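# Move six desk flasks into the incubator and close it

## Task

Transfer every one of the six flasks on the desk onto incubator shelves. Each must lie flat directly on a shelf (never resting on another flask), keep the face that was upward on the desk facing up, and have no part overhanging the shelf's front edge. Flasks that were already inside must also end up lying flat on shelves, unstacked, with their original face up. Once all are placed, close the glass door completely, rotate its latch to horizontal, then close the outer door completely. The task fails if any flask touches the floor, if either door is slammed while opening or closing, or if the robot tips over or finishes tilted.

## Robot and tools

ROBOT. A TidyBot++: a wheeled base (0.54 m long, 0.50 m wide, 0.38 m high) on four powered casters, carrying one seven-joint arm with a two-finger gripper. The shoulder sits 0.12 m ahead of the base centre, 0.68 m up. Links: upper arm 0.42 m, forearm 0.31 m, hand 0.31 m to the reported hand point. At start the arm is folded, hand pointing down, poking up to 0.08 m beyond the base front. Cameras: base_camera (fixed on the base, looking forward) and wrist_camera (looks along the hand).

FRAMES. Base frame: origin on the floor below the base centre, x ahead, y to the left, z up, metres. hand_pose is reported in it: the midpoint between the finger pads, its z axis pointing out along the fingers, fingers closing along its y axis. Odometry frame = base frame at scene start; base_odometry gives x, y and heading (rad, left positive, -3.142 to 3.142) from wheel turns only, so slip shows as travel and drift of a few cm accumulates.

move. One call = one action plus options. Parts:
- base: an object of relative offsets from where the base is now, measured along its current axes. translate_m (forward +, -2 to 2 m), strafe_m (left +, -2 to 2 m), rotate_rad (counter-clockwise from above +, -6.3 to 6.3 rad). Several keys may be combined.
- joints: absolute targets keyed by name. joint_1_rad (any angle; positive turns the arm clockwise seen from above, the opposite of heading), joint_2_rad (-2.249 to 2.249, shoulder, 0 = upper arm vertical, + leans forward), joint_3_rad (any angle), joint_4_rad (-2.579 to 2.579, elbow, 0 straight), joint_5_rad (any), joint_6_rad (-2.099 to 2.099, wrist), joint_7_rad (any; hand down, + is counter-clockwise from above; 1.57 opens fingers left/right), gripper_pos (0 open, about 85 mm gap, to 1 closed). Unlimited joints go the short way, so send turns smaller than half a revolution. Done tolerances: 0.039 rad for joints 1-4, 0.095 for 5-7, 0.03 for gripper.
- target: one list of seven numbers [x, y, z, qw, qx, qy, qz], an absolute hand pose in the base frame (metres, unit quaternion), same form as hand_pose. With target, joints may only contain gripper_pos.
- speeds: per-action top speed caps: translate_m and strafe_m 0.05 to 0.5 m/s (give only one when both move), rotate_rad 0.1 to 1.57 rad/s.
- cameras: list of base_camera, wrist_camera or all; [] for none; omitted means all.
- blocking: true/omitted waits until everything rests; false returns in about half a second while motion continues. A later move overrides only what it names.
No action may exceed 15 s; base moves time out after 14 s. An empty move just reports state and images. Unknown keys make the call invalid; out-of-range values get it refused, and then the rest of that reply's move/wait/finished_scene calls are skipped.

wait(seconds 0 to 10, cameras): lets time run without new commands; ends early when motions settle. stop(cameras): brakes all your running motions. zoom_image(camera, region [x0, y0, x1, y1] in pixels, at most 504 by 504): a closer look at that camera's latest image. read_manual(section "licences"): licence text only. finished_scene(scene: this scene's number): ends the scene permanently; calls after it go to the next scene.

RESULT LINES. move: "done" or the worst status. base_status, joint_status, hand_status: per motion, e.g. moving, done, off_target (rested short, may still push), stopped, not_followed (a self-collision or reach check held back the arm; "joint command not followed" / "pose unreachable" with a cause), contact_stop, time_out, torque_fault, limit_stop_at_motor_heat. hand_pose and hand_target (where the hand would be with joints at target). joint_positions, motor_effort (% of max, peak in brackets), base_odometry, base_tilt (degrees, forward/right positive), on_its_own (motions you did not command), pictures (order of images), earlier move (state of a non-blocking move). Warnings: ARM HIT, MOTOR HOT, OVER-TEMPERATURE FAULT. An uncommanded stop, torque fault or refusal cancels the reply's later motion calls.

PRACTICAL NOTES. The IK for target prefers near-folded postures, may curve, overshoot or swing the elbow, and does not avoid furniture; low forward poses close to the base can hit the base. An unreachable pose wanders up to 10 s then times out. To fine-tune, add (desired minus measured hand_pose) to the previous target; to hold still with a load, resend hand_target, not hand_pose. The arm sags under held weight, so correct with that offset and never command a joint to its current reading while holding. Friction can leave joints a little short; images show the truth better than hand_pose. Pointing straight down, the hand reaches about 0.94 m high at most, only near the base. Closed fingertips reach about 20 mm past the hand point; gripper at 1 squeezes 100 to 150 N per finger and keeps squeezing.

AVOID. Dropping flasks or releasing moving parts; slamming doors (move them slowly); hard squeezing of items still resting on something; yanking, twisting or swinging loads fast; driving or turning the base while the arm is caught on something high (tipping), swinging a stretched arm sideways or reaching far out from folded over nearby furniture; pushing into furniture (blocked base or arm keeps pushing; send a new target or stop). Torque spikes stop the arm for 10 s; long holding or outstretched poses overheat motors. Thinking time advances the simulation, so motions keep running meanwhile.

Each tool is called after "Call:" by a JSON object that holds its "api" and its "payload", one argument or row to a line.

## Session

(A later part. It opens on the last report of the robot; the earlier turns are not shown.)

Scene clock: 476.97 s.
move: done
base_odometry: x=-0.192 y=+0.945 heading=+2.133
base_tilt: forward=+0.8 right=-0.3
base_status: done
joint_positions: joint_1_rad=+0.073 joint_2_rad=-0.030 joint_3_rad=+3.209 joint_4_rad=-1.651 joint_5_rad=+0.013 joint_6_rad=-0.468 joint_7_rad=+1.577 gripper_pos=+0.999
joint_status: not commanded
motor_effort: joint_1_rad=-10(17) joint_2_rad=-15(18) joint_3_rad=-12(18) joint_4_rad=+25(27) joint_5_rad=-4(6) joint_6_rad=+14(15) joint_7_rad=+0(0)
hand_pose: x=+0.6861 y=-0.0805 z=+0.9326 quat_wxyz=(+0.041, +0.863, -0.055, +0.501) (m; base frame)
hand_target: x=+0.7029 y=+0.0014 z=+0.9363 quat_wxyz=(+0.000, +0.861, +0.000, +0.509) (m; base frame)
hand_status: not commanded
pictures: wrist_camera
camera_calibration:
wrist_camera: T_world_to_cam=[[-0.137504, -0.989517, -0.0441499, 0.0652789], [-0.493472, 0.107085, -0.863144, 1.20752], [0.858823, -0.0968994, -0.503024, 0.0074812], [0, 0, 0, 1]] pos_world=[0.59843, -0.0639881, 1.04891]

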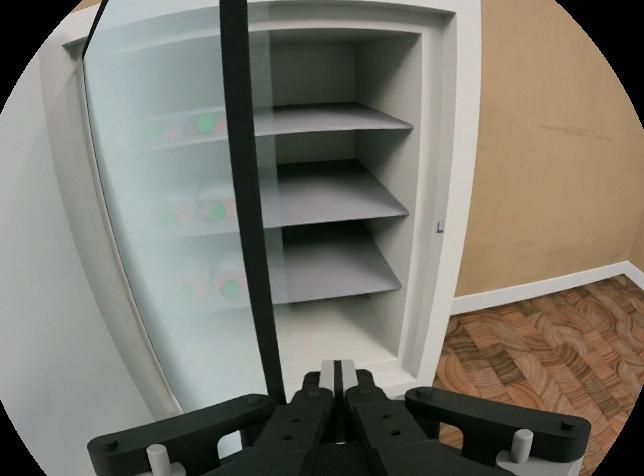

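Call:
{"api": "move", "payload": {
  "base": {"strafe_m": 0.12, "translate_m": -0.04},
  "speeds": {"strafe_m": 0.08},
  "cameras": ["wrist_camera"]
}}

Call:
{"api": "move", "payload": {
  "base": {"strafe_m": 0.12, "translate_m": 0.0},
  "speeds": {"strafe_m": 0.08},
  "cameras": ["wrist_camera"]
}}

Scene clock: 484.23 s.
move: done
base_odometry: x=-0.272 y=+0.847 heading=+2.133
base_tilt: forward=+0.8 right=-0.3
base_status: done
joint_positions: joint_1_rad=+0.073 joint_2_rad=-0.061 joint_3_rad=+3.208 joint_4_rad=-1.666 joint_5_rad=+0.013 joint_6_rad=-0.500 joint_7_rad=+1.577 gripper_pos=+0.999
joint_status: not commanded
motor_effort: joint_1_rad=-12(16) joint_2_rad=-7(16) joint_3_rad=-13(18) joint_4_rad=+29(31) joint_5_rad=-6(7) joint_6_rad=+20(21) joint_7_rad=+0(0)
hand_pose: x=+0.6707 y=-0.0792 z=+0.9321 quat_wxyz=(+0.040, +0.867, -0.056, +0.493) (m; base frame)
hand_target: x=+0.7029 y=+0.0014 z=+0.9363 quat_wxyz=(+0.000, +0.861, +0.000, +0.509) (m; base frame)
hand_status: not commanded
pictures: wrist_camera
camera_calibration:
wrist_camera: T_world_to_cam=[[-0.138827, -0.989242, -0.0461145, 0.0673066], [-0.507745, 0.11108, -0.854316, 1.20095], [0.850248, -0.0951881, -0.517704, 0.0401873], [0, 0, 0, 1]] pos_world=[0.584953, -0.0629943, 1.0499]

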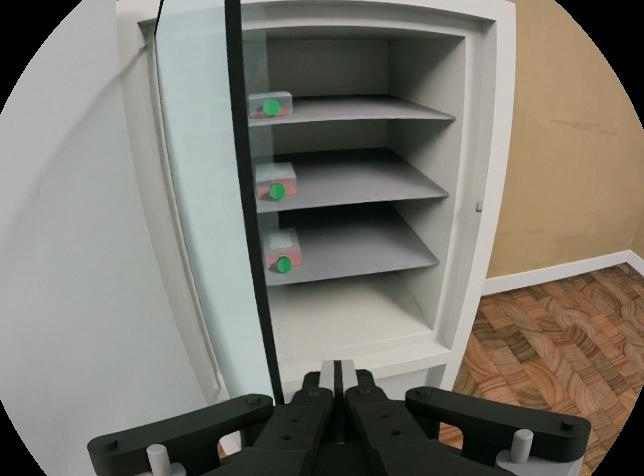

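Scene clock: 486.27 s.
move: done
base_odometry: x=-0.373 y=+0.783 heading=+2.133
base_tilt: forward=+0.7 right=-0.3
base_status: done
joint_positions: joint_1_rad=+0.071 joint_2_rad=-0.112 joint_3_rad=+3.205 joint_4_rad=-1.690 joint_5_rad=+0.014 joint_6_rad=-0.556 joint_7_rad=+1.577 gripper_pos=+0.999
joint_status: not commanded
motor_effort: joint_1_rad=-9(17) joint_2_rad=+5(8) joint_3_rad=-11(18) joint_4_rad=+34(34) joint_5_rad=-5(7) joint_6_rad=+29(29) joint_7_rad=-1(1)
hand_pose: x=+0.6450 y=-0.0737 z=+0.9312 quat_wxyz=(+0.037, +0.874, -0.055, +0.481) (m; base frame)
hand_target: x=+0.7029 y=+0.0014 z=+0.9363 quat_wxyz=(+0.000, +0.861, +0.000, +0.509) (m; base frame)
hand_status: not commanded
pictures: wrist_camera
camera_calibration:
wrist_camera: T_world_to_cam=[[-0.135508, -0.989584, -0.0485901, 0.0691545], [-0.532408, 0.11409, -0.838764, 1.18823], [0.835571, -0.0877897, -0.542323, 0.0949247], [0, 0, 0, 1]] pos_world=[0.56268, -0.0587976, 1.05149]

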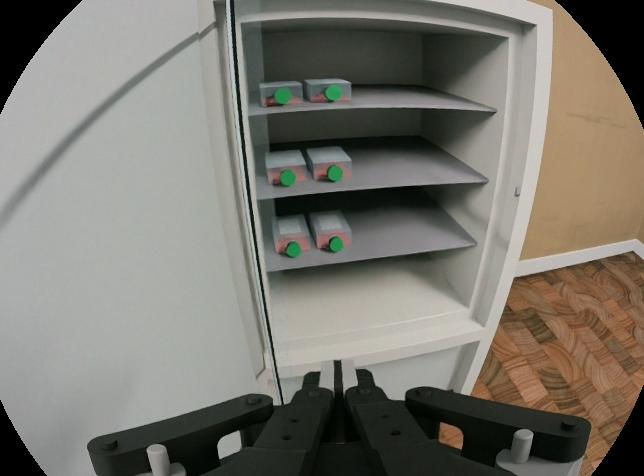

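Call:
{"api": "move", "payload": {
  "base": {"translate_m": -0.05, "strafe_m": 0.06},
  "speeds": {"strafe_m": 0.08},
  "cameras": ["wrist_camera"]
}}

Scene clock: 491.93 s.
move: done
base_odometry: x=-0.398 y=+0.709 heading=+2.133
base_tilt: forward=+0.8 right=-0.3
base_status: done
joint_positions: joint_1_rad=+0.010 joint_2_rad=-0.021 joint_3_rad=+3.152 joint_4_rad=-1.647 joint_5_rad=+0.014 joint_6_rad=-0.471 joint_7_rad=+1.577 gripper_pos=+0.999
joint_status: not commanded
motor_effort: joint_1_rad=+0(10) joint_2_rad=-21(22) joint_3_rad=-1(11) joint_4_rad=+21(32) joint_5_rad=+0(5) joint_6_rad=+8(27) joint_7_rad=+0(1)
hand_pose: x=+0.6933 y=-0.0123 z=+0.9286 quat_wxyz=(+0.012, +0.867, -0.003, +0.499) (m; base frame)
hand_target: x=+0.7029 y=+0.0014 z=+0.9363 quat_wxyz=(+0.000, +0.861, +0.000, +0.509) (m; base frame)
hand_status: not commanded
pictures: wrist_camera
camera_calibration:
wrist_camera: T_world_to_cam=[[-0.0194194, -0.998936, -0.0418189, 0.0495118], [-0.510432, 0.0458707, -0.858694, 1.20716], [0.859699, 0.0046704, -0.51078, 0.0137987], [0, 0, 0, 1]] pos_world=[0.605272, -0.0059786, 1.0457]

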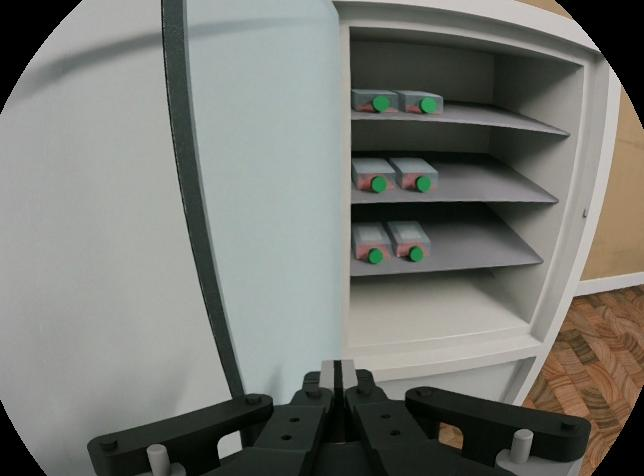

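Call:
{"api": "move", "payload": {
  "base": {"translate_m": -0.96, "strafe_m": 0.35, "rotate_rad": 1.571},
  "speeds": {"translate_m": 0.4, "rotate_rad": 0.6},
  "joints": {"joint_1_rad": 0.0, "joint_2_rad": 0.02, "joint_3_rad": 3.1416, "joint_4_rad": -1.05, "joint_5_rad": 0.0, "joint_6_rad": -1.05, "joint_7_rad": 1.57, "gripper_pos": 0.5},
  "cameras": ["base_camera","wrist_camera"]
}}

Scene clock: 512.20 s.
move: done
base_odometry: x=-0.182 y=-0.290 heading=-2.578
base_tilt: forward=+0.8 right=-0.3
base_status: done
joint_positions: joint_1_rad=-0.008 joint_2_rad=+0.019 joint_3_rad=+3.134 joint_4_rad=-1.069 joint_5_rad=-0.014 joint_6_rad=-1.013 joint_7_rad=+1.577 gripper_pos=+0.500
joint_status: all done
motor_effort: joint_1_rad=+1(39) joint_2_rad=-20(30) joint_3_rad=-1(42) joint_4_rad=+19(26) joint_5_rad=+0(25) joint_6_rad=+8(14) joint_7_rad=+0(2)
hand_pose: x=+0.6736 y=+0.0134 z=+1.0912 quat_wxyz=(-0.009, +0.868, +0.009, +0.497) (m; base frame)
hand_target: x=+0.6687 y=+0.0013 z=+1.0909 quat_wxyz=(+0.000, +0.872, +0.000, +0.489) (m; base frame)
hand_status: not commanded
pictures: base_camera, wrist_camera
camera_calibration:
wrist_camera: T_world_to_cam=[[0.0216257, -0.997457, -0.0679162, 0.0824009], [-0.515053, 0.0471084, -0.855863, 1.33559], [0.856885, 0.0534891, -0.512724, 0.11698], [0, 0, 0, 1]] pos_world=[0.58588, 0.0130166, 1.20866]

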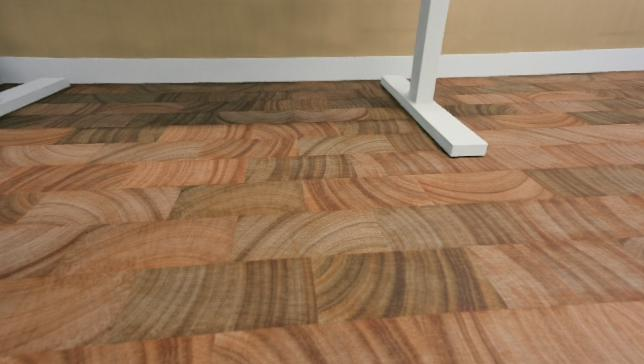

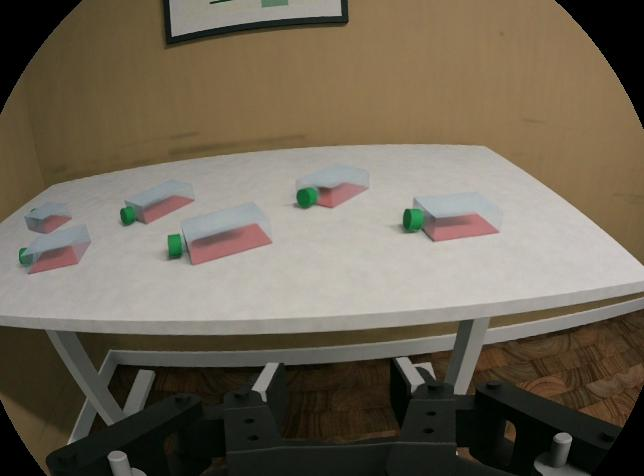

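Call:
{"api": "zoom_image", "payload": {
  "camera": "wrist_camera",
  "region": [280, 140, 520, 260]
}}

Call:
{"api": "zoom_image", "payload": {
  "camera": "wrist_camera",
  "region": [0, 160, 290, 300]
}}

Scaled by 2.100.

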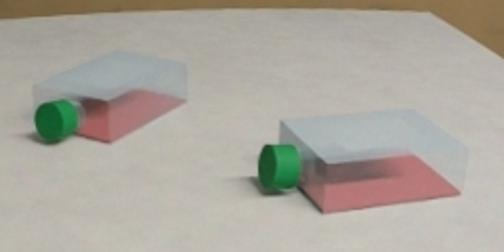

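Scaled by 1.738.

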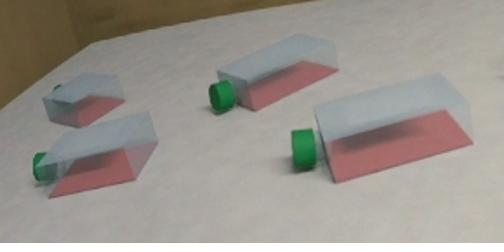

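Call:
{"api": "zoom_image", "payload": {
  "camera": "wrist_camera",
  "region": [10, 190, 100, 280]
}}

Scaled by 5.600.

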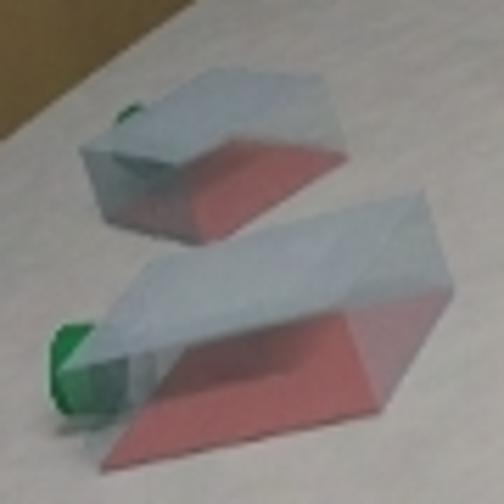

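Call:
{"api": "move", "payload": {
  "base": {"translate_m": 0.60, "strafe_m": 0.50, "rotate_rad": -0.524},
  "speeds": {"translate_m": 0.25, "rotate_rad": 0.5},
  "joints": {"joint_1_rad": 0.0, "joint_2_rad": 0.22, "joint_3_rad": 3.1416, "joint_4_rad": -0.827, "joint_5_rad": 0.762, "joint_6_rad": -1.347, "joint_7_rad": 0.808, "gripper_pos": 0.3},
  "cameras": ["wrist_camera"]
}}

Scene clock: 640.60 s.
move: done
base_odometry: x=-0.423 y=-1.033 heading=-3.103
base_tilt: forward=+0.8 right=-0.3
base_status: done
joint_positions: joint_1_rad=-0.004 joint_2_rad=+0.216 joint_3_rad=+3.134 joint_4_rad=-0.847 joint_5_rad=+0.716 joint_6_rad=-1.311 joint_7_rad=+0.884 gripper_pos=+0.300
joint_status: all done
motor_effort: joint_1_rad=+1(4) joint_2_rad=-26(29) joint_3_rad=+0(2) joint_4_rad=+17(21) joint_5_rad=+4(5) joint_6_rad=+6(9) joint_7_rad=+0(1)
hand_pose: x=+0.6663 y=-0.1908 z=+1.0858 quat_wxyz=(+0.206, +0.805, -0.329, +0.448) (m; base frame)
hand_target: x=+0.6528 y=-0.2083 z=+1.0939 quat_wxyz=(+0.215, +0.781, -0.373, +0.451) (m; base frame)
hand_status: not commanded
pictures: wrist_camera
camera_calibration:
wrist_camera: T_world_to_cam=[[-0.717394, -0.696293, -0.0228586, 0.379519], [-0.349462, 0.38805, -0.852815, 1.28822], [0.602679, -0.603816, -0.521712, 0.185073], [0, 0, 0, 1]] pos_world=[0.61091, -0.123888, 1.20385]

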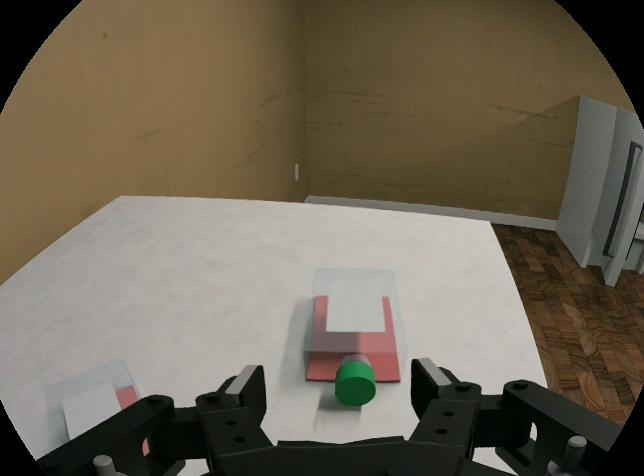

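Call:
{"api": "move", "payload": {
  "joints": {"joint_1_rad": 0.0, "joint_2_rad": 0.105, "joint_3_rad": 3.1416, "joint_4_rad": -1.35, "joint_5_rad": 0.90, "joint_6_rad": -1.00, "joint_7_rad": 0.44, "gripper_pos": 0.3},
  "cameras": ["wrist_camera"]
}}

Scene clock: 669.47 s.
move: done
base_odometry: x=-0.423 y=-1.033 heading=-3.103
base_tilt: forward=+0.8 right=-0.3
base_status: not commanded
joint_positions: joint_1_rad=-0.004 joint_2_rad=+0.122 joint_3_rad=+3.134 joint_4_rad=-1.336 joint_5_rad=+0.850 joint_6_rad=-1.039 joint_7_rad=+0.520 gripper_pos=+0.300
joint_status: all done
motor_effort: joint_1_rad=+0(2) joint_2_rad=-25(27) joint_3_rad=-1(1) joint_4_rad=+19(20) joint_5_rad=+5(7) joint_6_rad=+4(7) joint_7_rad=+0(1)
hand_pose: x=+0.6615 y=-0.1945 z=+0.9762 quat_wxyz=(+0.201, +0.793, -0.355, +0.453) (m; base frame)
hand_target: x=+0.6613 y=-0.2040 z=+0.9940 quat_wxyz=(+0.195, +0.769, -0.371, +0.483) (m; base frame)
hand_status: not commanded
pictures: wrist_camera
camera_calibration:
wrist_camera: T_world_to_cam=[[-0.745751, -0.663233, -0.0630744, 0.435426], [-0.3033, 0.422273, -0.854222, 1.17202], [0.593182, -0.617906, -0.516069, 0.126569], [0, 0, 0, 1]] pos_world=[0.605113, -0.127915, 1.09394]

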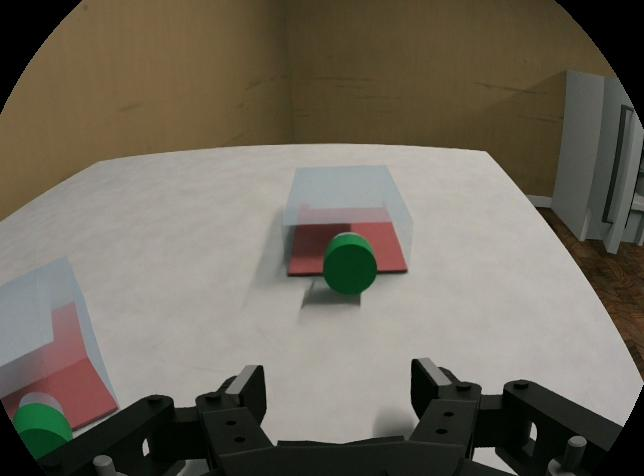

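Call:
{"api": "move", "payload": {
  "base": {"translate_m": 0.062, "strafe_m": -0.047, "rotate_rad": -0.04},
  "speeds": {"translate_m": 0.08},
  "cameras": ["wrist_camera"]
}}

Scene clock: 682.50 s.
move: done
base_odometry: x=-0.487 y=-0.989 heading=+3.140
base_tilt: forward=+0.8 right=-0.3
base_status: done
joint_positions: joint_1_rad=+0.001 joint_2_rad=+0.114 joint_3_rad=+3.139 joint_4_rad=-1.337 joint_5_rad=+0.856 joint_6_rad=-1.033 joint_7_rad=+0.516 gripper_pos=+0.300
joint_status: not commanded
motor_effort: joint_1_rad=+2(4) joint_2_rad=-25(28) joint_3_rad=-1(3) joint_4_rad=+19(20) joint_5_rad=+5(6) joint_6_rad=+4(5) joint_7_rad=+0(0)
hand_pose: x=+0.6582 y=-0.2002 z=+0.9823 quat_wxyz=(+0.203, +0.788, -0.358, +0.458) (m; base frame)
hand_target: x=+0.6613 y=-0.2040 z=+0.9940 quat_wxyz=(+0.195, +0.769, -0.371, +0.483) (m; base frame)
hand_status: not commanded
pictures: wrist_camera
camera_calibration:
wrist_camera: T_world_to_cam=[[-0.750345, -0.657414, -0.0691985, 0.439733], [-0.288726, 0.420096, -0.860324, 1.17461], [0.594659, -0.625561, -0.505029, 0.114835], [0, 0, 0, 1]] pos_world=[0.600803, -0.132526, 1.09897]

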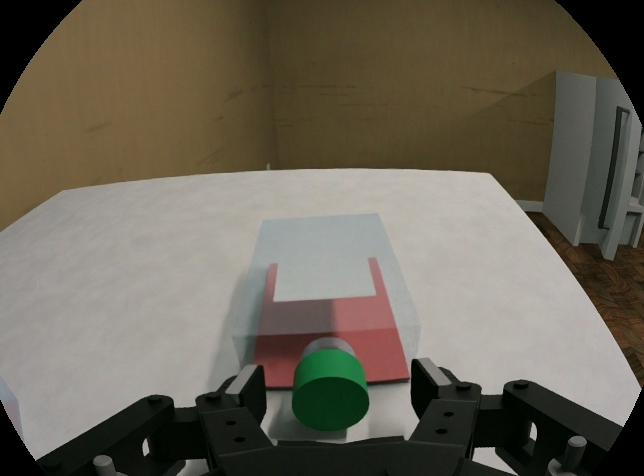

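Call:
{"api": "move", "payload": {
  "base": {"translate_m": 0.013, "strafe_m": -0.007},
  "speeds": {"translate_m": 0.05},
  "joints": {"joint_4_rad": -1.388, "joint_6_rad": -0.98},
  "cameras": ["wrist_camera"]
}}

Scene clock: 697.70 s.
move: done
base_odometry: x=-0.500 y=-0.982 heading=+3.140
base_tilt: forward=+0.8 right=-0.3
base_status: done
joint_positions: joint_1_rad=+0.001 joint_2_rad=+0.110 joint_3_rad=+3.139 joint_4_rad=-1.377 joint_5_rad=+0.857 joint_6_rad=-1.014 joint_7_rad=+0.516 gripper_pos=+0.300
joint_status: all done
motor_effort: joint_1_rad=+0(3) joint_2_rad=-24(28) joint_3_rad=-1(2) joint_4_rad=+19(21) joint_5_rad=+5(6) joint_6_rad=+4(5) joint_7_rad=+0(1)
hand_pose: x=+0.6570 y=-0.1980 z=+0.9676 quat_wxyz=(+0.205, +0.795, -0.350, +0.451) (m; base frame)
hand_target: x=+0.6619 y=-0.2013 z=+0.9777 quat_wxyz=(+0.197, +0.777, -0.363, +0.475) (m; base frame)
hand_status: not commanded
pictures: wrist_camera
camera_calibration:
wrist_camera: T_world_to_cam=[[-0.742133, -0.668347, -0.0505091, 0.413602], [-0.314482, 0.413766, -0.854341, 1.17058], [0.591895, -0.61815, -0.517253, 0.124605], [0, 0, 0, 1]] pos_world=[0.60132, -0.130891, 1.08541]

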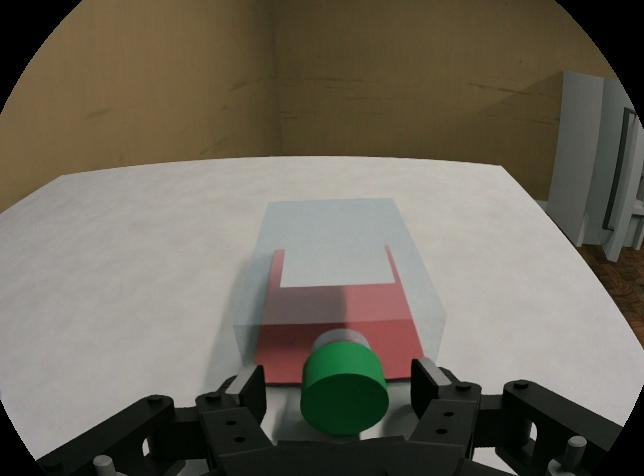

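Call:
{"api": "move", "payload": {
  "base": {"translate_m": 0.005, "strafe_m": -0.005},
  "speeds": {"translate_m": 0.05},
  "cameras": []
}}

Call:
{"api": "move", "payload": {
  "joints": {"gripper_pos": 0.6},
  "cameras": []
}}

Call:
{"api": "move", "payload": {
  "joints": {"gripper_pos": 0.8},
  "cameras": ["wrist_camera"]
}}

Scene clock: 710.17 s.
move: done
base_odometry: x=-0.505 y=-0.977 heading=+3.140
base_tilt: forward=+0.8 right=-0.3
base_status: done
joint_positions: joint_1_rad=+0.001 joint_2_rad=+0.109 joint_3_rad=+3.139 joint_4_rad=-1.377 joint_5_rad=+0.857 joint_6_rad=-1.013 joint_7_rad=+0.516 gripper_pos=+0.300
joint_status: not commanded
motor_effort: joint_1_rad=+0(4) joint_2_rad=-25(28) joint_3_rad=-1(2) joint_4_rad=+19(20) joint_5_rad=+5(6) joint_6_rad=+4(4) joint_7_rad=+0(0)
hand_pose: x=+0.6568 y=-0.1980 z=+0.9682 quat_wxyz=(+0.204, +0.795, -0.350, +0.452) (m; base frame)
hand_target: x=+0.6619 y=-0.2013 z=+0.9777 quat_wxyz=(+0.197, +0.777, -0.363, +0.475) (m; base frame)
hand_status: not commanded
pictures: none
No camera images: "cameras" was empty.

Scene clock: 710.87 s.
move: done
base_odometry: x=-0.505 y=-0.977 heading=+3.140
base_tilt: forward=+0.8 right=-0.3
base_status: not commanded
joint_positions: joint_1_rad=+0.001 joint_2_rad=+0.108 joint_3_rad=+3.139 joint_4_rad=-1.377 joint_5_rad=+0.858 joint_6_rad=-1.010 joint_7_rad=+0.516 gripper_pos=+0.600
joint_status: all done
motor_effort: joint_1_rad=+1(1) joint_2_rad=-24(24) joint_3_rad=+0(1) joint_4_rad=+19(20) joint_5_rad=+5(6) joint_6_rad=+4(4) joint_7_rad=+0(0)
hand_pose: x=+0.6574 y=-0.1978 z=+0.9688 quat_wxyz=(+0.204, +0.795, -0.349, +0.453) (m; base frame)
hand_target: x=+0.6619 y=-0.2013 z=+0.9777 quat_wxyz=(+0.197, +0.777, -0.363, +0.475) (m; base frame)
hand_status: not commanded
pictures: none
No camera images: "cameras" was empty.

Scene clock: 711.50 s.
move: off_target
base_odometry: x=-0.505 y=-0.977 heading=+3.140
base_tilt: forward=+0.8 right=-0.3
base_status: not commanded
joint_positions: joint_1_rad=+0.001 joint_2_rad=+0.108 joint_3_rad=+3.139 joint_4_rad=-1.377 joint_5_rad=+0.859 joint_6_rad=-1.009 joint_7_rad=+0.516 gripper_pos=+0.681
joint_status: gripper_pos off_target (ended at +0.681, target +0.800)
motor_effort: joint_1_rad=+1(1) joint_2_rad=-24(24) joint_3_rad=-1(1) joint_4_rad=+19(20) joint_5_rad=+5(5) joint_6_rad=+4(4) joint_7_rad=+0(0)
hand_pose: x=+0.6576 y=-0.1978 z=+0.9692 quat_wxyz=(+0.204, +0.794, -0.349, +0.453) (m; base frame)
hand_target: x=+0.6619 y=-0.2013 z=+0.9777 quat_wxyz=(+0.197, +0.777, -0.363, +0.475) (m; base frame)
hand_status: not commanded
pictures: wrist_camera
camera_calibration:
wrist_camera: T_world_to_cam=[[-0.740088, -0.670455, -0.0525253, 0.41448], [-0.31184, 0.411327, -0.856485, 1.17195], [0.59584, -0.617495, -0.513493, 0.119164], [0, 0, 0, 1]] pos_world=[0.601211, -0.130583, 1.08672]

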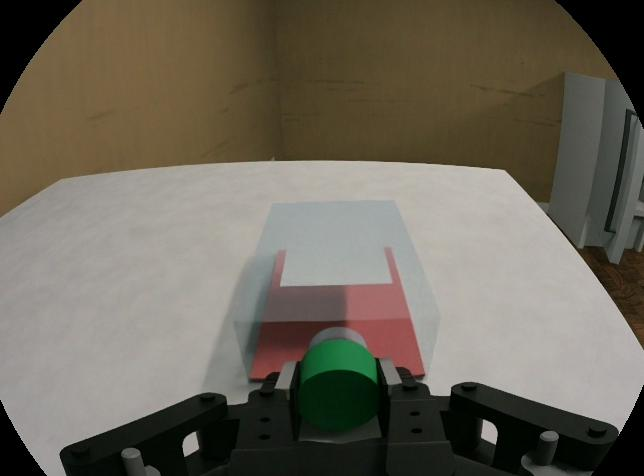

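Call:
{"api": "move", "payload": {
  "joints": {"gripper_pos": 0.88},
  "cameras": []
}}

Call:
{"api": "move", "payload": {
  "joints": {"joint_2_rad": 0.22, "joint_4_rad": -0.827, "joint_5_rad": 0.762, "joint_6_rad": -1.34, "joint_7_rad": 0.80},
  "cameras": ["wrist_camera"]
}}

Scene clock: 731.10 s.
move: off_target
base_odometry: x=-0.505 y=-0.977 heading=+3.140
base_tilt: forward=+0.8 right=-0.3
base_status: not commanded
joint_positions: joint_1_rad=+0.001 joint_2_rad=+0.108 joint_3_rad=+3.139 joint_4_rad=-1.377 joint_5_rad=+0.859 joint_6_rad=-1.009 joint_7_rad=+0.516 gripper_pos=+0.681
joint_status: gripper_pos off_target (ended at +0.681, target +0.880)
motor_effort: joint_1_rad=+1(1) joint_2_rad=-24(24) joint_3_rad=-1(1) joint_4_rad=+19(19) joint_5_rad=+5(5) joint_6_rad=+4(4) joint_7_rad=+0(1)
hand_pose: x=+0.6576 y=-0.1978 z=+0.9692 quat_wxyz=(+0.204, +0.794, -0.349, +0.453) (m; base frame)
hand_target: x=+0.6619 y=-0.2013 z=+0.9777 quat_wxyz=(+0.197, +0.777, -0.363, +0.475) (m; base frame)
hand_status: not commanded
pictures: none
No camera images: "cameras" was empty.

Scene clock: 732.90 s.
move: done
base_odometry: x=-0.505 y=-0.977 heading=+3.140
base_tilt: forward=+0.8 right=-0.2
base_status: not commanded
joint_positions: joint_1_rad=+0.001 joint_2_rad=+0.201 joint_3_rad=+3.139 joint_4_rad=-0.850 joint_5_rad=+0.802 joint_6_rad=-1.304 joint_7_rad=+0.722 gripper_pos=+0.681
joint_status: all done
motor_effort: joint_1_rad=+1(2) joint_2_rad=-26(27) joint_3_rad=+0(1) joint_4_rad=+18(22) joint_5_rad=+6(7) joint_6_rad=+6(8) joint_7_rad=+0(1)
hand_pose: x=+0.6511 y=-0.2142 z=+1.1094 quat_wxyz=(+0.207, +0.755, -0.395, +0.481) (m; base frame)
hand_target: x=+0.6545 y=-0.2080 z=+1.0952 quat_wxyz=(+0.212, +0.779, -0.375, +0.455) (m; base frame)
hand_status: not commanded
pictures: wrist_camera
camera_calibration:
wrist_camera: T_world_to_cam=[[-0.790364, -0.599246, -0.127393, 0.536985], [-0.188841, 0.436115, -0.879854, 1.24786], [0.582806, -0.671348, -0.457852, 0.120111], [0, 0, 0, 1]] pos_world=[0.590059, -0.141788, 1.22133]

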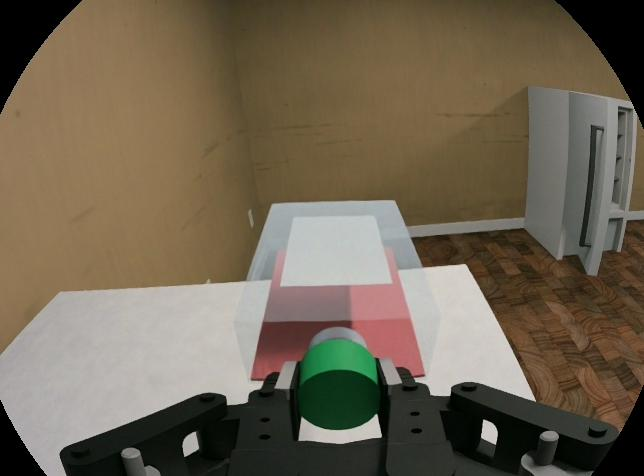

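Call:
{"api": "move", "payload": {
  "base": {"translate_m": -0.65, "strafe_m": -1.72, "rotate_rad": -1.007},
  "speeds": {"translate_m": 0.4, "rotate_rad": 0.5},
  "joints": {"joint_1_rad": 0.0, "joint_2_rad": 0.02, "joint_3_rad": 3.1416, "joint_4_rad": -1.10, "joint_5_rad": 0.0, "joint_6_rad": -1.02, "joint_7_rad": 1.57},
  "cameras": ["base_camera","wrist_camera"]
}}

Scene clock: 758.27 s.
move: done
base_odometry: x=+0.148 y=+0.742 heading=+2.133
base_tilt: forward=+0.8 right=-0.2
base_status: done
joint_positions: joint_1_rad=-0.002 joint_2_rad=+0.033 joint_3_rad=+3.139 joint_4_rad=-1.091 joint_5_rad=+0.041 joint_6_rad=-1.059 joint_7_rad=+1.494 gripper_pos=+0.681
joint_status: all done
motor_effort: joint_1_rad=+1(5) joint_2_rad=-22(29) joint_3_rad=-1(3) joint_4_rad=+20(21) joint_5_rad=+0(7) joint_6_rad=+8(9) joint_7_rad=+0(1)
hand_pose: x=+0.6710 y=-0.0072 z=+1.0594 quat_wxyz=(+0.002, +0.887, -0.031, +0.461) (m; base frame)
hand_target: x=+0.6726 y=+0.0013 z=+1.0717 quat_wxyz=(+0.000, +0.877, +0.000, +0.480) (m; base frame)
hand_status: not commanded
pictures: base_camera, wrist_camera
camera_calibration:
wrist_camera: T_world_to_cam=[[-0.0649564, -0.994196, -0.0857603, 0.136788], [-0.576816, 0.107538, -0.809765, 1.30103], [0.814288, -0.0031315, -0.580453, 0.203939], [0, 0, 0, 1]] pos_world=[0.593273, -0.00327655, 1.18364]

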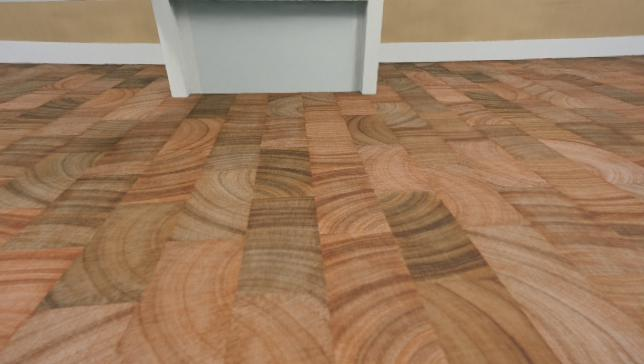

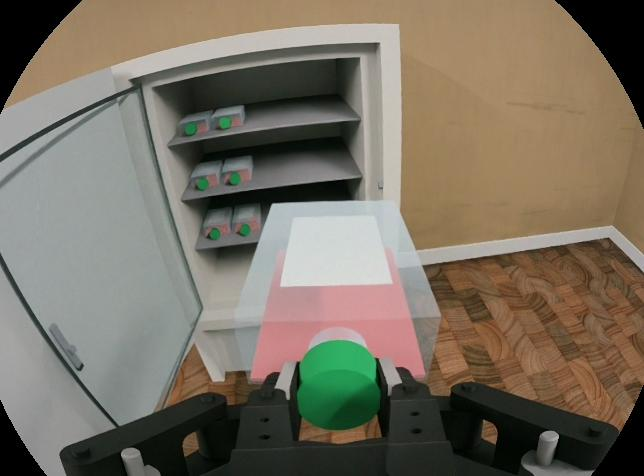

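Call:
{"api": "move", "payload": {
  "base": {"translate_m": 0.62, "strafe_m": -0.045},
  "speeds": {"translate_m": 0.3},
  "joints": {"joint_1_rad": 0.0, "joint_2_rad": -0.01, "joint_3_rad": 3.1416, "joint_4_rad": -1.33, "joint_5_rad": -0.035, "joint_6_rad": -0.76, "joint_7_rad": 1.63},
  "cameras": ["base_camera","wrist_camera"]
}}

Scene clock: 787.80 s.
move: done
base_odometry: x=-0.144 y=+1.291 heading=+2.132
base_tilt: forward=+0.8 right=-0.3
base_status: done
joint_positions: joint_1_rad=-0.002 joint_2_rad=+0.001 joint_3_rad=+3.139 joint_4_rad=-1.325 joint_5_rad=+0.010 joint_6_rad=-0.798 joint_7_rad=+1.553 gripper_pos=+0.681
joint_status: all done
motor_effort: joint_1_rad=+1(1) joint_2_rad=-23(26) joint_3_rad=-1(1) joint_4_rad=+21(23) joint_5_rad=+0(1) joint_6_rad=+9(9) joint_7_rad=+0(1)
hand_pose: x=+0.6892 y=+0.0018 z=+1.0153 quat_wxyz=(+0.000, +0.873, -0.004, +0.487) (m; base frame)
hand_target: x=+0.6911 y=+0.0089 z=+1.0289 quat_wxyz=(-0.002, +0.862, +0.021, +0.506) (m; base frame)
hand_status: not commanded
pictures: base_camera, wrist_camera
camera_calibration:
wrist_camera: T_world_to_cam=[[-0.0110962, -0.997835, -0.0648191, 0.084746], [-0.533147, 0.0607443, -0.843839, 1.27943], [0.84595, 0.0251946, -0.532667, 0.093128], [0, 0, 0, 1]] pos_world=[0.604284, 0.00449811, 1.13473]

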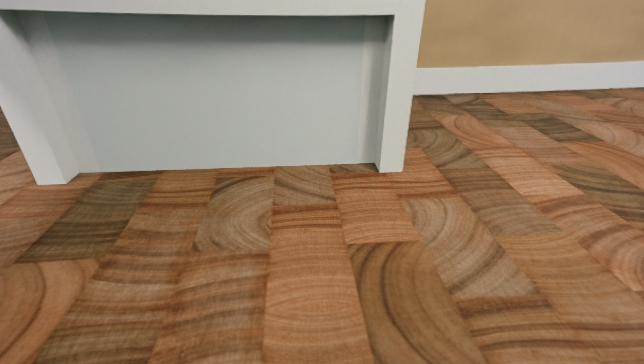

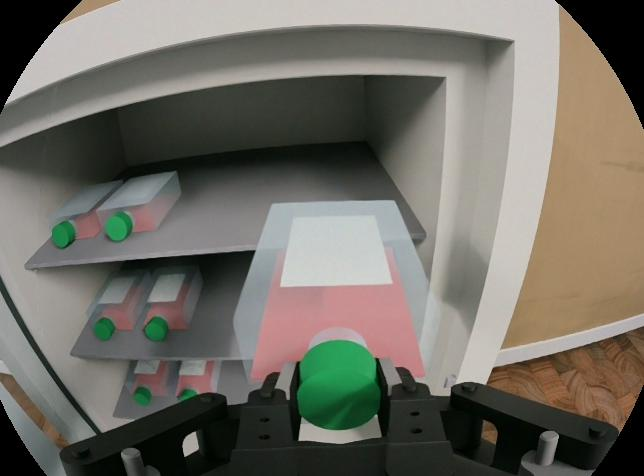

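Call:
{"api": "move", "payload": {
  "base": {"translate_m": 0.24, "strafe_m": -0.017},
  "speeds": {"translate_m": 0.12},
  "joints": {"joint_4_rad": -1.37, "joint_6_rad": -0.69},
  "cameras": ["wrist_camera"]
}}

Scene clock: 819.77 s.
move: done
base_odometry: x=-0.257 y=+1.504 heading=+2.132
base_tilt: forward=+0.8 right=-0.2
base_status: done
joint_positions: joint_1_rad=-0.002 joint_2_rad=-0.005 joint_3_rad=+3.139 joint_4_rad=-1.363 joint_5_rad=+0.010 joint_6_rad=-0.726 joint_7_rad=+1.554 gripper_pos=+0.681
joint_status: all done
motor_effort: joint_1_rad=+1(2) joint_2_rad=-22(26) joint_3_rad=-1(2) joint_4_rad=+22(23) joint_5_rad=+0(1) joint_6_rad=+9(10) joint_7_rad=+0(1)
hand_pose: x=+0.6955 y=+0.0021 z=+1.0162 quat_wxyz=(-0.001, +0.863, -0.004, +0.505) (m; base frame)
hand_target: x=+0.6984 y=+0.0083 z=+1.0249 quat_wxyz=(-0.001, +0.854, +0.020, +0.519) (m; base frame)
hand_status: not commanded
pictures: wrist_camera
camera_calibration:
wrist_camera: T_world_to_cam=[[-0.00746933, -0.997813, -0.0656729, 0.0835657], [-0.498735, 0.0606407, -0.864631, 1.28077], [0.866723, 0.0262951, -0.498097, 0.0387204], [0, 0, 0, 1]] pos_world=[0.605827, 0.00469822, 1.13217]

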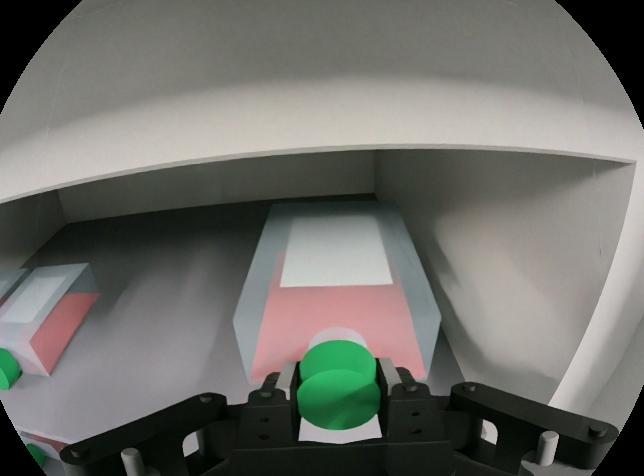

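Call:
{"api": "move", "payload": {
  "base": {"translate_m": 0.037},
  "speeds": {"translate_m": 0.08},
  "cameras": []
}}

Call:
{"api": "move", "payload": {
  "joints": {"joint_2_rad": -0.02, "joint_4_rad": -1.487, "joint_6_rad": -0.603},
  "cameras": ["wrist_camera"]
}}

Scene clock: 834.40 s.
move: done
base_odometry: x=-0.277 y=+1.535 heading=+2.132
base_tilt: forward=+0.8 right=-0.3
base_status: done
joint_positions: joint_1_rad=-0.002 joint_2_rad=-0.003 joint_3_rad=+3.139 joint_4_rad=-1.376 joint_5_rad=+0.009 joint_6_rad=-0.719 joint_7_rad=+1.555 gripper_pos=+0.681
joint_status: not commanded
motor_effort: joint_1_rad=+1(1) joint_2_rad=-22(26) joint_3_rad=-1(2) joint_4_rad=+22(27) joint_5_rad=+0(1) joint_6_rad=+9(14) joint_7_rad=+0(0)
hand_pose: x=+0.6959 y=+0.0022 z=+1.0097 quat_wxyz=(-0.001, +0.865, -0.003, +0.501) (m; base frame)
hand_target: x=+0.6984 y=+0.0083 z=+1.0249 quat_wxyz=(-0.001, +0.854, +0.020, +0.519) (m; base frame)
hand_status: not commanded
pictures: none
No camera images: "cameras" was empty.

Scene clock: 835.63 s.
move: done
base_odometry: x=-0.277 y=+1.535 heading=+2.132
base_tilt: forward=+0.8 right=-0.3
base_status: not commanded
joint_positions: joint_1_rad=-0.002 joint_2_rad=-0.004 joint_3_rad=+3.139 joint_4_rad=-1.484 joint_5_rad=+0.009 joint_6_rad=-0.644 joint_7_rad=+1.555 gripper_pos=+0.681
joint_status: all done
motor_effort: joint_1_rad=+1(2) joint_2_rad=-23(25) joint_3_rad=-1(1) joint_4_rad=+21(23) joint_5_rad=+0(1) joint_6_rad=+9(10) joint_7_rad=+0(0)
hand_pose: x=+0.6950 y=+0.0024 z=+0.9676 quat_wxyz=(-0.001, +0.873, -0.003, +0.487) (m; base frame)
hand_target: x=+0.6965 y=+0.0075 z=+0.9861 quat_wxyz=(-0.001, +0.860, +0.018, +0.511) (m; base frame)
hand_status: not commanded
pictures: wrist_camera
camera_calibration:
wrist_camera: T_world_to_cam=[[-0.008488, -0.997923, -0.0638609, 0.0794884], [-0.533283, 0.0585409, -0.843909, 1.24241], [0.845894, 0.0268928, -0.532672, 0.0628386], [0, 0, 0, 1]] pos_world=[0.610078, 0.00490143, 1.08703]

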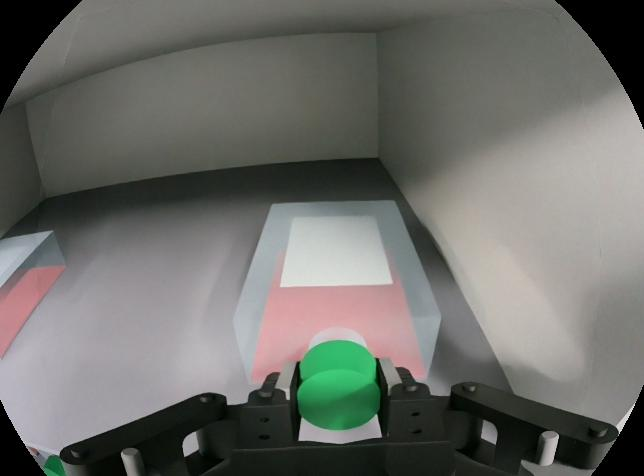

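Call:
{"api": "move", "payload": {
  "joints": {"joint_2_rad": -0.02, "joint_4_rad": -1.505, "joint_6_rad": -0.563},
  "cameras": []
}}

Call:
{"api": "move", "payload": {
  "joints": {"joint_2_rad": -0.02, "joint_4_rad": -1.525, "joint_6_rad": -0.543},
  "cameras": ["wrist_camera"]
}}

Scene clock: 842.13 s.
move: done
base_odometry: x=-0.277 y=+1.535 heading=+2.132
base_tilt: forward=+0.8 right=-0.3
base_status: not commanded
joint_positions: joint_1_rad=-0.002 joint_2_rad=-0.004 joint_3_rad=+3.139 joint_4_rad=-1.500 joint_5_rad=+0.009 joint_6_rad=-0.598 joint_7_rad=+1.555 gripper_pos=+0.681
joint_status: all done
motor_effort: joint_1_rad=+1(1) joint_2_rad=-23(23) joint_3_rad=-1(1) joint_4_rad=+22(23) joint_5_rad=+0(0) joint_6_rad=+9(9) joint_7_rad=+0(0)
hand_pose: x=+0.7003 y=+0.0025 z=+0.9708 quat_wxyz=(-0.001, +0.866, -0.003, +0.500) (m; base frame)
hand_target: x=+0.7003 y=+0.0072 z=+0.9866 quat_wxyz=(+0.000, +0.854, +0.018, +0.520) (m; base frame)
hand_status: not commanded
pictures: none
No camera images: "cameras" was empty.

Scene clock: 842.77 s.
move: done
base_odometry: x=-0.277 y=+1.535 heading=+2.132
base_tilt: forward=+0.8 right=-0.3
base_status: not commanded
joint_positions: joint_1_rad=-0.002 joint_2_rad=-0.005 joint_3_rad=+3.139 joint_4_rad=-1.519 joint_5_rad=+0.009 joint_6_rad=-0.579 joint_7_rad=+1.555 gripper_pos=+0.681
joint_status: all done
motor_effort: joint_1_rad=+1(2) joint_2_rad=-22(23) joint_3_rad=-1(1) joint_4_rad=+21(22) joint_5_rad=+0(1) joint_6_rad=+9(10) joint_7_rad=+0(0)
hand_pose: x=+0.7006 y=+0.0026 z=+0.9649 quat_wxyz=(-0.001, +0.866, -0.002, +0.500) (m; base frame)
hand_target: x=+0.7008 y=+0.0070 z=+0.9803 quat_wxyz=(+0.000, +0.854, +0.017, +0.520) (m; base frame)
hand_status: not commanded
pictures: wrist_camera
camera_calibration:
wrist_camera: T_world_to_cam=[[-0.00592418, -0.997918, -0.0642214, 0.0781829], [-0.507377, 0.0583414, -0.859747, 1.24024], [0.861704, 0.0274912, -0.506666, 0.0204183], [0, 0, 0, 1]] pos_world=[0.612135, 0.00510171, 1.08165]

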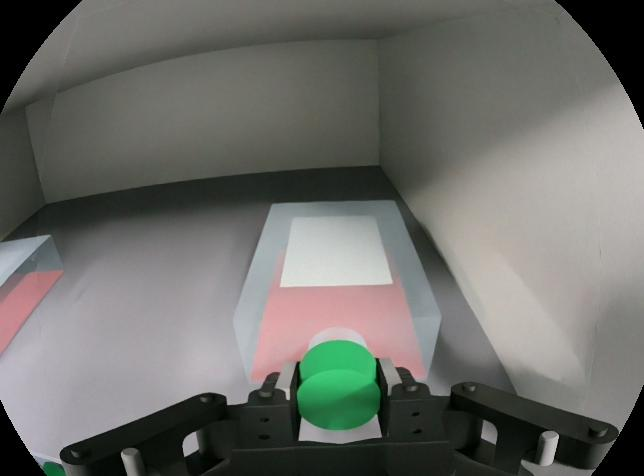

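Call:
{"api": "move", "payload": {
  "joints": {"joint_2_rad": -0.02, "joint_4_rad": -1.55, "joint_6_rad": -0.52},
  "cameras": []
}}

Call:
{"api": "move", "payload": {
  "joints": {"joint_2_rad": -0.02, "joint_4_rad": -1.57, "joint_6_rad": -0.50},
  "cameras": ["wrist_camera"]
}}

Scene clock: 848.37 s.
move: done
base_odometry: x=-0.277 y=+1.535 heading=+2.132
base_tilt: forward=+0.8 right=-0.3
base_status: not commanded
joint_positions: joint_1_rad=-0.002 joint_2_rad=-0.005 joint_3_rad=+3.139 joint_4_rad=-1.542 joint_5_rad=+0.009 joint_6_rad=-0.554 joint_7_rad=+1.556 gripper_pos=+0.681
joint_status: all done
motor_effort: joint_1_rad=-1(2) joint_2_rad=-22(23) joint_3_rad=-1(1) joint_4_rad=+21(23) joint_5_rad=-1(1) joint_6_rad=+8(10) joint_7_rad=+0(1)
hand_pose: x=+0.7011 y=+0.0026 z=+0.9581 quat_wxyz=(-0.001, +0.865, -0.002, +0.501) (m; base frame)
hand_target: x=+0.7009 y=+0.0068 z=+0.9719 quat_wxyz=(+0.000, +0.854, +0.017, +0.519) (m; base frame)
hand_status: not commanded
pictures: none
No camera images: "cameras" was empty.

Scene clock: 848.97 s.
move: done
base_odometry: x=-0.277 y=+1.535 heading=+2.132
base_tilt: forward=+0.8 right=-0.3
base_status: not commanded
joint_positions: joint_1_rad=-0.002 joint_2_rad=-0.008 joint_3_rad=+3.139 joint_4_rad=-1.557 joint_5_rad=+0.009 joint_6_rad=-0.531 joint_7_rad=+1.556 gripper_pos=+0.681
joint_status: all done
motor_effort: joint_1_rad=+0(1) joint_2_rad=-21(22) joint_3_rad=-1(1) joint_4_rad=+20(22) joint_5_rad=+0(1) joint_6_rad=+8(9) joint_7_rad=+0(0)
hand_pose: x=+0.7019 y=+0.0027 z=+0.9578 quat_wxyz=(-0.001, +0.862, -0.002, +0.506) (m; base frame)
hand_target: x=+0.7011 y=+0.0066 z=+0.9656 quat_wxyz=(+0.000, +0.854, +0.017, +0.519) (m; base frame)
hand_status: not commanded
pictures: wrist_camera
camera_calibration:
wrist_camera: T_world_to_cam=[[-0.00444968, -0.997922, -0.0642805, 0.0769097], [-0.495444, 0.058037, -0.866699, 1.23305], [0.868628, 0.0279909, -0.494673, -0.000534073], [0, 0, 0, 1]] pos_world=[0.611715, 0.00520215, 1.07336]

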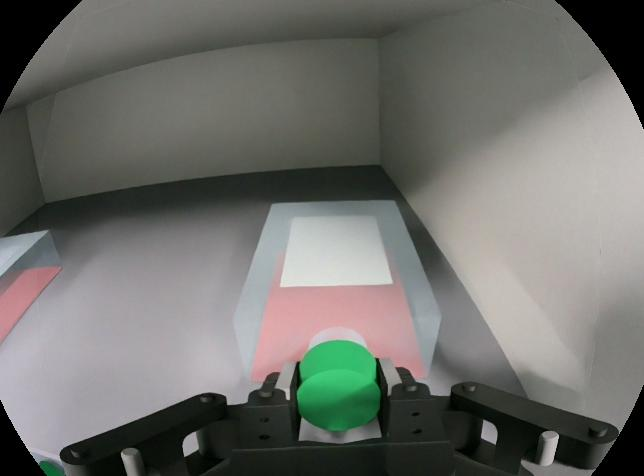

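Call:
{"api": "move", "payload": {
  "joints": {"joint_2_rad": -0.02, "joint_4_rad": -1.565, "joint_6_rad": -0.545},
  "cameras": []
}}

Call:
{"api": "move", "payload": {
  "joints": {"gripper_pos": 0.62},
  "cameras": ["wrist_camera"]
}}

Scene clock: 855.73 s.
move: done
base_odometry: x=-0.277 y=+1.535 heading=+2.132
base_tilt: forward=+0.8 right=-0.3
base_status: not commanded
joint_positions: joint_1_rad=-0.002 joint_2_rad=-0.012 joint_3_rad=+3.139 joint_4_rad=-1.556 joint_5_rad=+0.009 joint_6_rad=-0.542 joint_7_rad=+1.556 gripper_pos=+0.681
joint_status: all done
motor_effort: joint_1_rad=+1(1) joint_2_rad=-21(22) joint_3_rad=-1(1) joint_4_rad=+21(22) joint_5_rad=-1(1) joint_6_rad=+8(9) joint_7_rad=+0(0)
hand_pose: x=+0.6991 y=+0.0027 z=+0.9578 quat_wxyz=(-0.001, +0.864, -0.002, +0.504) (m; base frame)
hand_target: x=+0.6951 y=+0.0070 z=+0.9562 quat_wxyz=(-0.001, +0.865, +0.017, +0.502) (m; base frame)
hand_status: not commanded
pictures: none
No camera images: "cameras" was empty.

Scene clock: 856.40 s.
move: done
base_odometry: x=-0.277 y=+1.535 heading=+2.132
base_tilt: forward=+0.8 right=-0.3
base_status: not commanded
joint_positions: joint_1_rad=-0.002 joint_2_rad=-0.012 joint_3_rad=+3.139 joint_4_rad=-1.556 joint_5_rad=+0.009 joint_6_rad=-0.542 joint_7_rad=+1.556 gripper_pos=+0.620
joint_status: all done
motor_effort: joint_1_rad=+1(2) joint_2_rad=-21(22) joint_3_rad=-1(1) joint_4_rad=+21(21) joint_5_rad=+0(1) joint_6_rad=+8(8) joint_7_rad=+0(0)
hand_pose: x=+0.6990 y=+0.0027 z=+0.9577 quat_wxyz=(-0.001, +0.864, -0.002, +0.504) (m; base frame)
hand_target: x=+0.6951 y=+0.0070 z=+0.9562 quat_wxyz=(-0.001, +0.865, +0.017, +0.502) (m; base frame)
hand_status: not commanded
pictures: wrist_camera
camera_calibration:
wrist_camera: T_world_to_cam=[[-0.00458593, -0.997951, -0.0638225, 0.0765179], [-0.500641, 0.0575399, -0.863741, 1.23235], [0.865643, 0.0279911, -0.499878, 0.00888793], [0, 0, 0, 1]] pos_world=[0.609623, 0.00520292, 1.07376]

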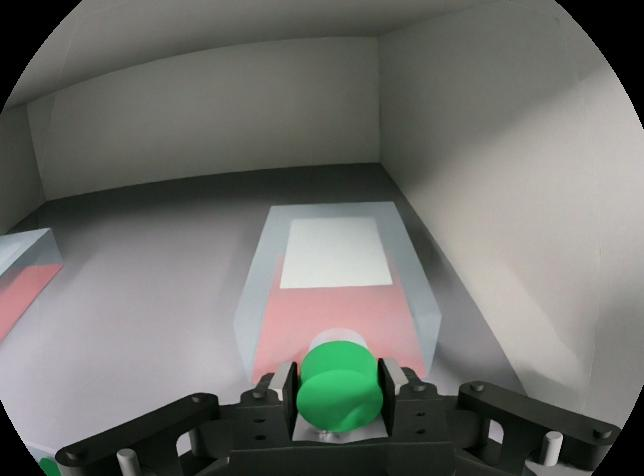

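Call:
{"api": "move", "payload": {
  "joints": {"gripper_pos": 0.42},
  "cameras": []
}}

Call:
{"api": "move", "payload": {
  "base": {"translate_m": -0.15},
  "speeds": {"translate_m": 0.1},
  "cameras": ["wrist_camera"]
}}

Scene clock: 863.30 s.
move: done
base_odometry: x=-0.277 y=+1.535 heading=+2.132
base_tilt: forward=+0.8 right=-0.3
base_status: not commanded
joint_positions: joint_1_rad=-0.002 joint_2_rad=-0.012 joint_3_rad=+3.139 joint_4_rad=-1.556 joint_5_rad=+0.009 joint_6_rad=-0.542 joint_7_rad=+1.556 gripper_pos=+0.420
joint_status: all done
motor_effort: joint_1_rad=+0(1) joint_2_rad=-21(22) joint_3_rad=-1(1) joint_4_rad=+21(21) joint_5_rad=+0(1) joint_6_rad=+8(8) joint_7_rad=+0(1)
hand_pose: x=+0.6990 y=+0.0027 z=+0.9577 quat_wxyz=(-0.001, +0.864, -0.002, +0.504) (m; base frame)
hand_target: x=+0.6951 y=+0.0070 z=+0.9562 quat_wxyz=(-0.001, +0.865, +0.017, +0.502) (m; base frame)
hand_status: not commanded
pictures: none
No camera images: "cameras" was empty.

Scene clock: 865.37 s.
move: done
base_odometry: x=-0.197 y=+1.408 heading=+2.132
base_tilt: forward=+0.8 right=-0.3
base_status: done
joint_positions: joint_1_rad=-0.002 joint_2_rad=-0.019 joint_3_rad=+3.139 joint_4_rad=-1.556 joint_5_rad=+0.009 joint_6_rad=-0.542 joint_7_rad=+1.556 gripper_pos=+0.420
joint_status: not commanded
motor_effort: joint_1_rad=+1(2) joint_2_rad=-21(26) joint_3_rad=-1(2) joint_4_rad=+20(22) joint_5_rad=+0(1) joint_6_rad=+8(9) joint_7_rad=+0(1)
hand_pose: x=+0.6970 y=+0.0027 z=+0.9617 quat_wxyz=(-0.001, +0.862, -0.002, +0.507) (m; base frame)
hand_target: x=+0.6951 y=+0.0070 z=+0.9562 quat_wxyz=(-0.001, +0.865, +0.017, +0.502) (m; base frame)
hand_status: not commanded
pictures: wrist_camera
camera_calibration:
wrist_camera: T_world_to_cam=[[-0.00414881, -0.997936, -0.064075, 0.0767352], [-0.494555, 0.0577385, -0.867226, 1.23403], [0.869136, 0.0280907, -0.493774, 0.00437628], [0, 0, 0, 1]] pos_world=[0.606813, 0.0052026, 1.07726]

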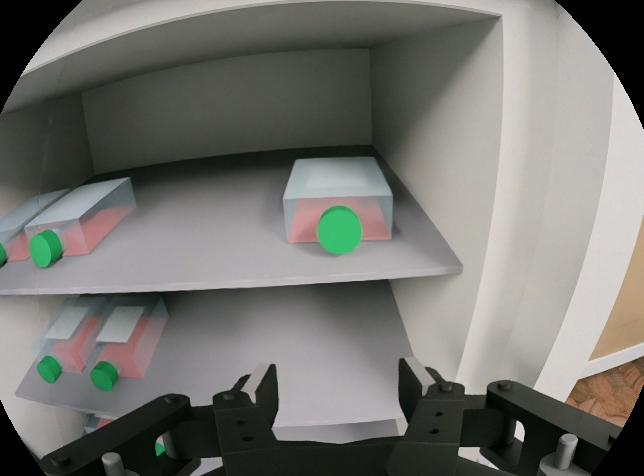

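Call:
{"api": "move", "payload": {
  "base": {"translate_m": -0.6},
  "speeds": {"translate_m": 0.4},
  "joints": {"joint_1_rad": 0.0, "joint_2_rad": 0.22, "joint_3_rad": 3.1416, "joint_4_rad": -0.827, "joint_5_rad": 0.95, "joint_6_rad": -1.51, "joint_7_rad": 0.59, "gripper_pos": 0.3},
  "cameras": ["wrist_camera"]
}}

Call:
{"api": "move", "payload": {
  "base": {"translate_m": -1.45, "strafe_m": 1.32, "rotate_rad": 1.572},
  "speeds": {"translate_m": 0.4, "rotate_rad": 0.5},
  "cameras": ["wrist_camera"]
}}

Scene clock: 921.60 s.
move: done
base_odometry: x=+0.123 y=+0.900 heading=+2.132
base_tilt: forward=+0.8 right=-0.3
base_status: done
joint_positions: joint_1_rad=-0.002 joint_2_rad=+0.203 joint_3_rad=+3.139 joint_4_rad=-0.843 joint_5_rad=+0.901 joint_6_rad=-1.473 joint_7_rad=+0.667 gripper_pos=+0.300
joint_status: all done
motor_effort: joint_1_rad=+0(3) joint_2_rad=-25(26) joint_3_rad=+0(2) joint_4_rad=+16(22) joint_5_rad=+6(6) joint_6_rad=+5(9) joint_7_rad=+0(2)
hand_pose: x=+0.5997 y=-0.2395 z=+1.0998 quat_wxyz=(+0.261, +0.732, -0.456, +0.434) (m; base frame)
hand_target: x=+0.5899 y=-0.2515 z=+1.1024 quat_wxyz=(+0.272, +0.702, -0.494, +0.436) (m; base frame)
hand_status: not commanded
pictures: wrist_camera
camera_calibration:
wrist_camera: T_world_to_cam=[[-0.89204, -0.445907, -0.0736978, 0.518709], [-0.164056, 0.47141, -0.866521, 1.21966], [0.42113, -0.760881, -0.49367, 0.243479], [0, 0, 0, 1]] pos_world=[0.560265, -0.158405, 1.21529]

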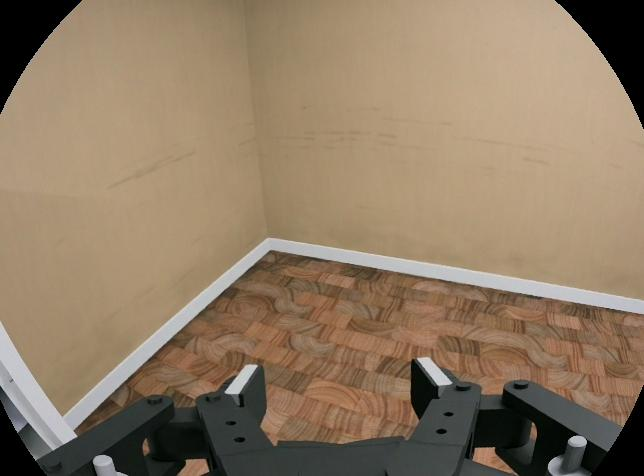

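Scene clock: 927.67 s.
move: done
base_odometry: x=-0.223 y=-1.030 heading=-2.578
base_tilt: forward=+0.8 right=-0.3
base_status: done
joint_positions: joint_1_rad=+0.001 joint_2_rad=+0.212 joint_3_rad=+3.139 joint_4_rad=-0.843 joint_5_rad=+0.907 joint_6_rad=-1.475 joint_7_rad=+0.666 gripper_pos=+0.300
joint_status: not commanded
motor_effort: joint_1_rad=+0(4) joint_2_rad=-25(27) joint_3_rad=+0(2) joint_4_rad=+16(17) joint_5_rad=+6(6) joint_6_rad=+5(5) joint_7_rad=+0(1)
hand_pose: x=+0.6012 y=-0.2424 z=+1.0967 quat_wxyz=(+0.267, +0.731, -0.456, +0.431) (m; base frame)
hand_target: x=+0.5899 y=-0.2515 z=+1.1024 quat_wxyz=(+0.272, +0.702, -0.494, +0.436) (m; base frame)
hand_status: not commanded
pictures: wrist_camera
camera_calibration:
wrist_camera: T_world_to_cam=[[-0.896396, -0.438728, -0.0631825, 0.51131], [-0.168311, 0.468766, -0.867139, 1.22115], [0.410056, -0.766665, -0.494043, 0.244814], [0, 0, 0, 1]] pos_world=[0.563481, -0.160418, 1.21216]

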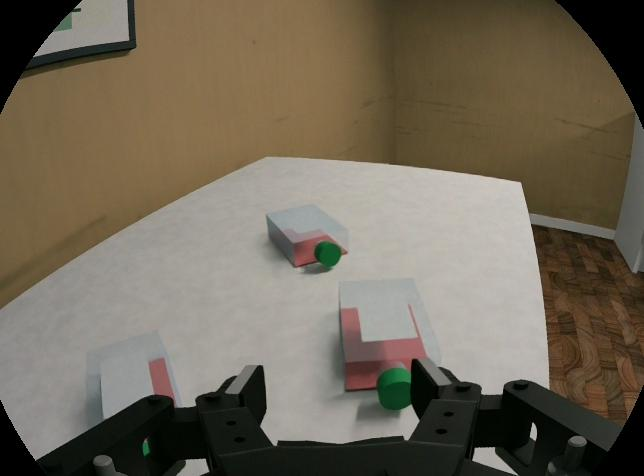

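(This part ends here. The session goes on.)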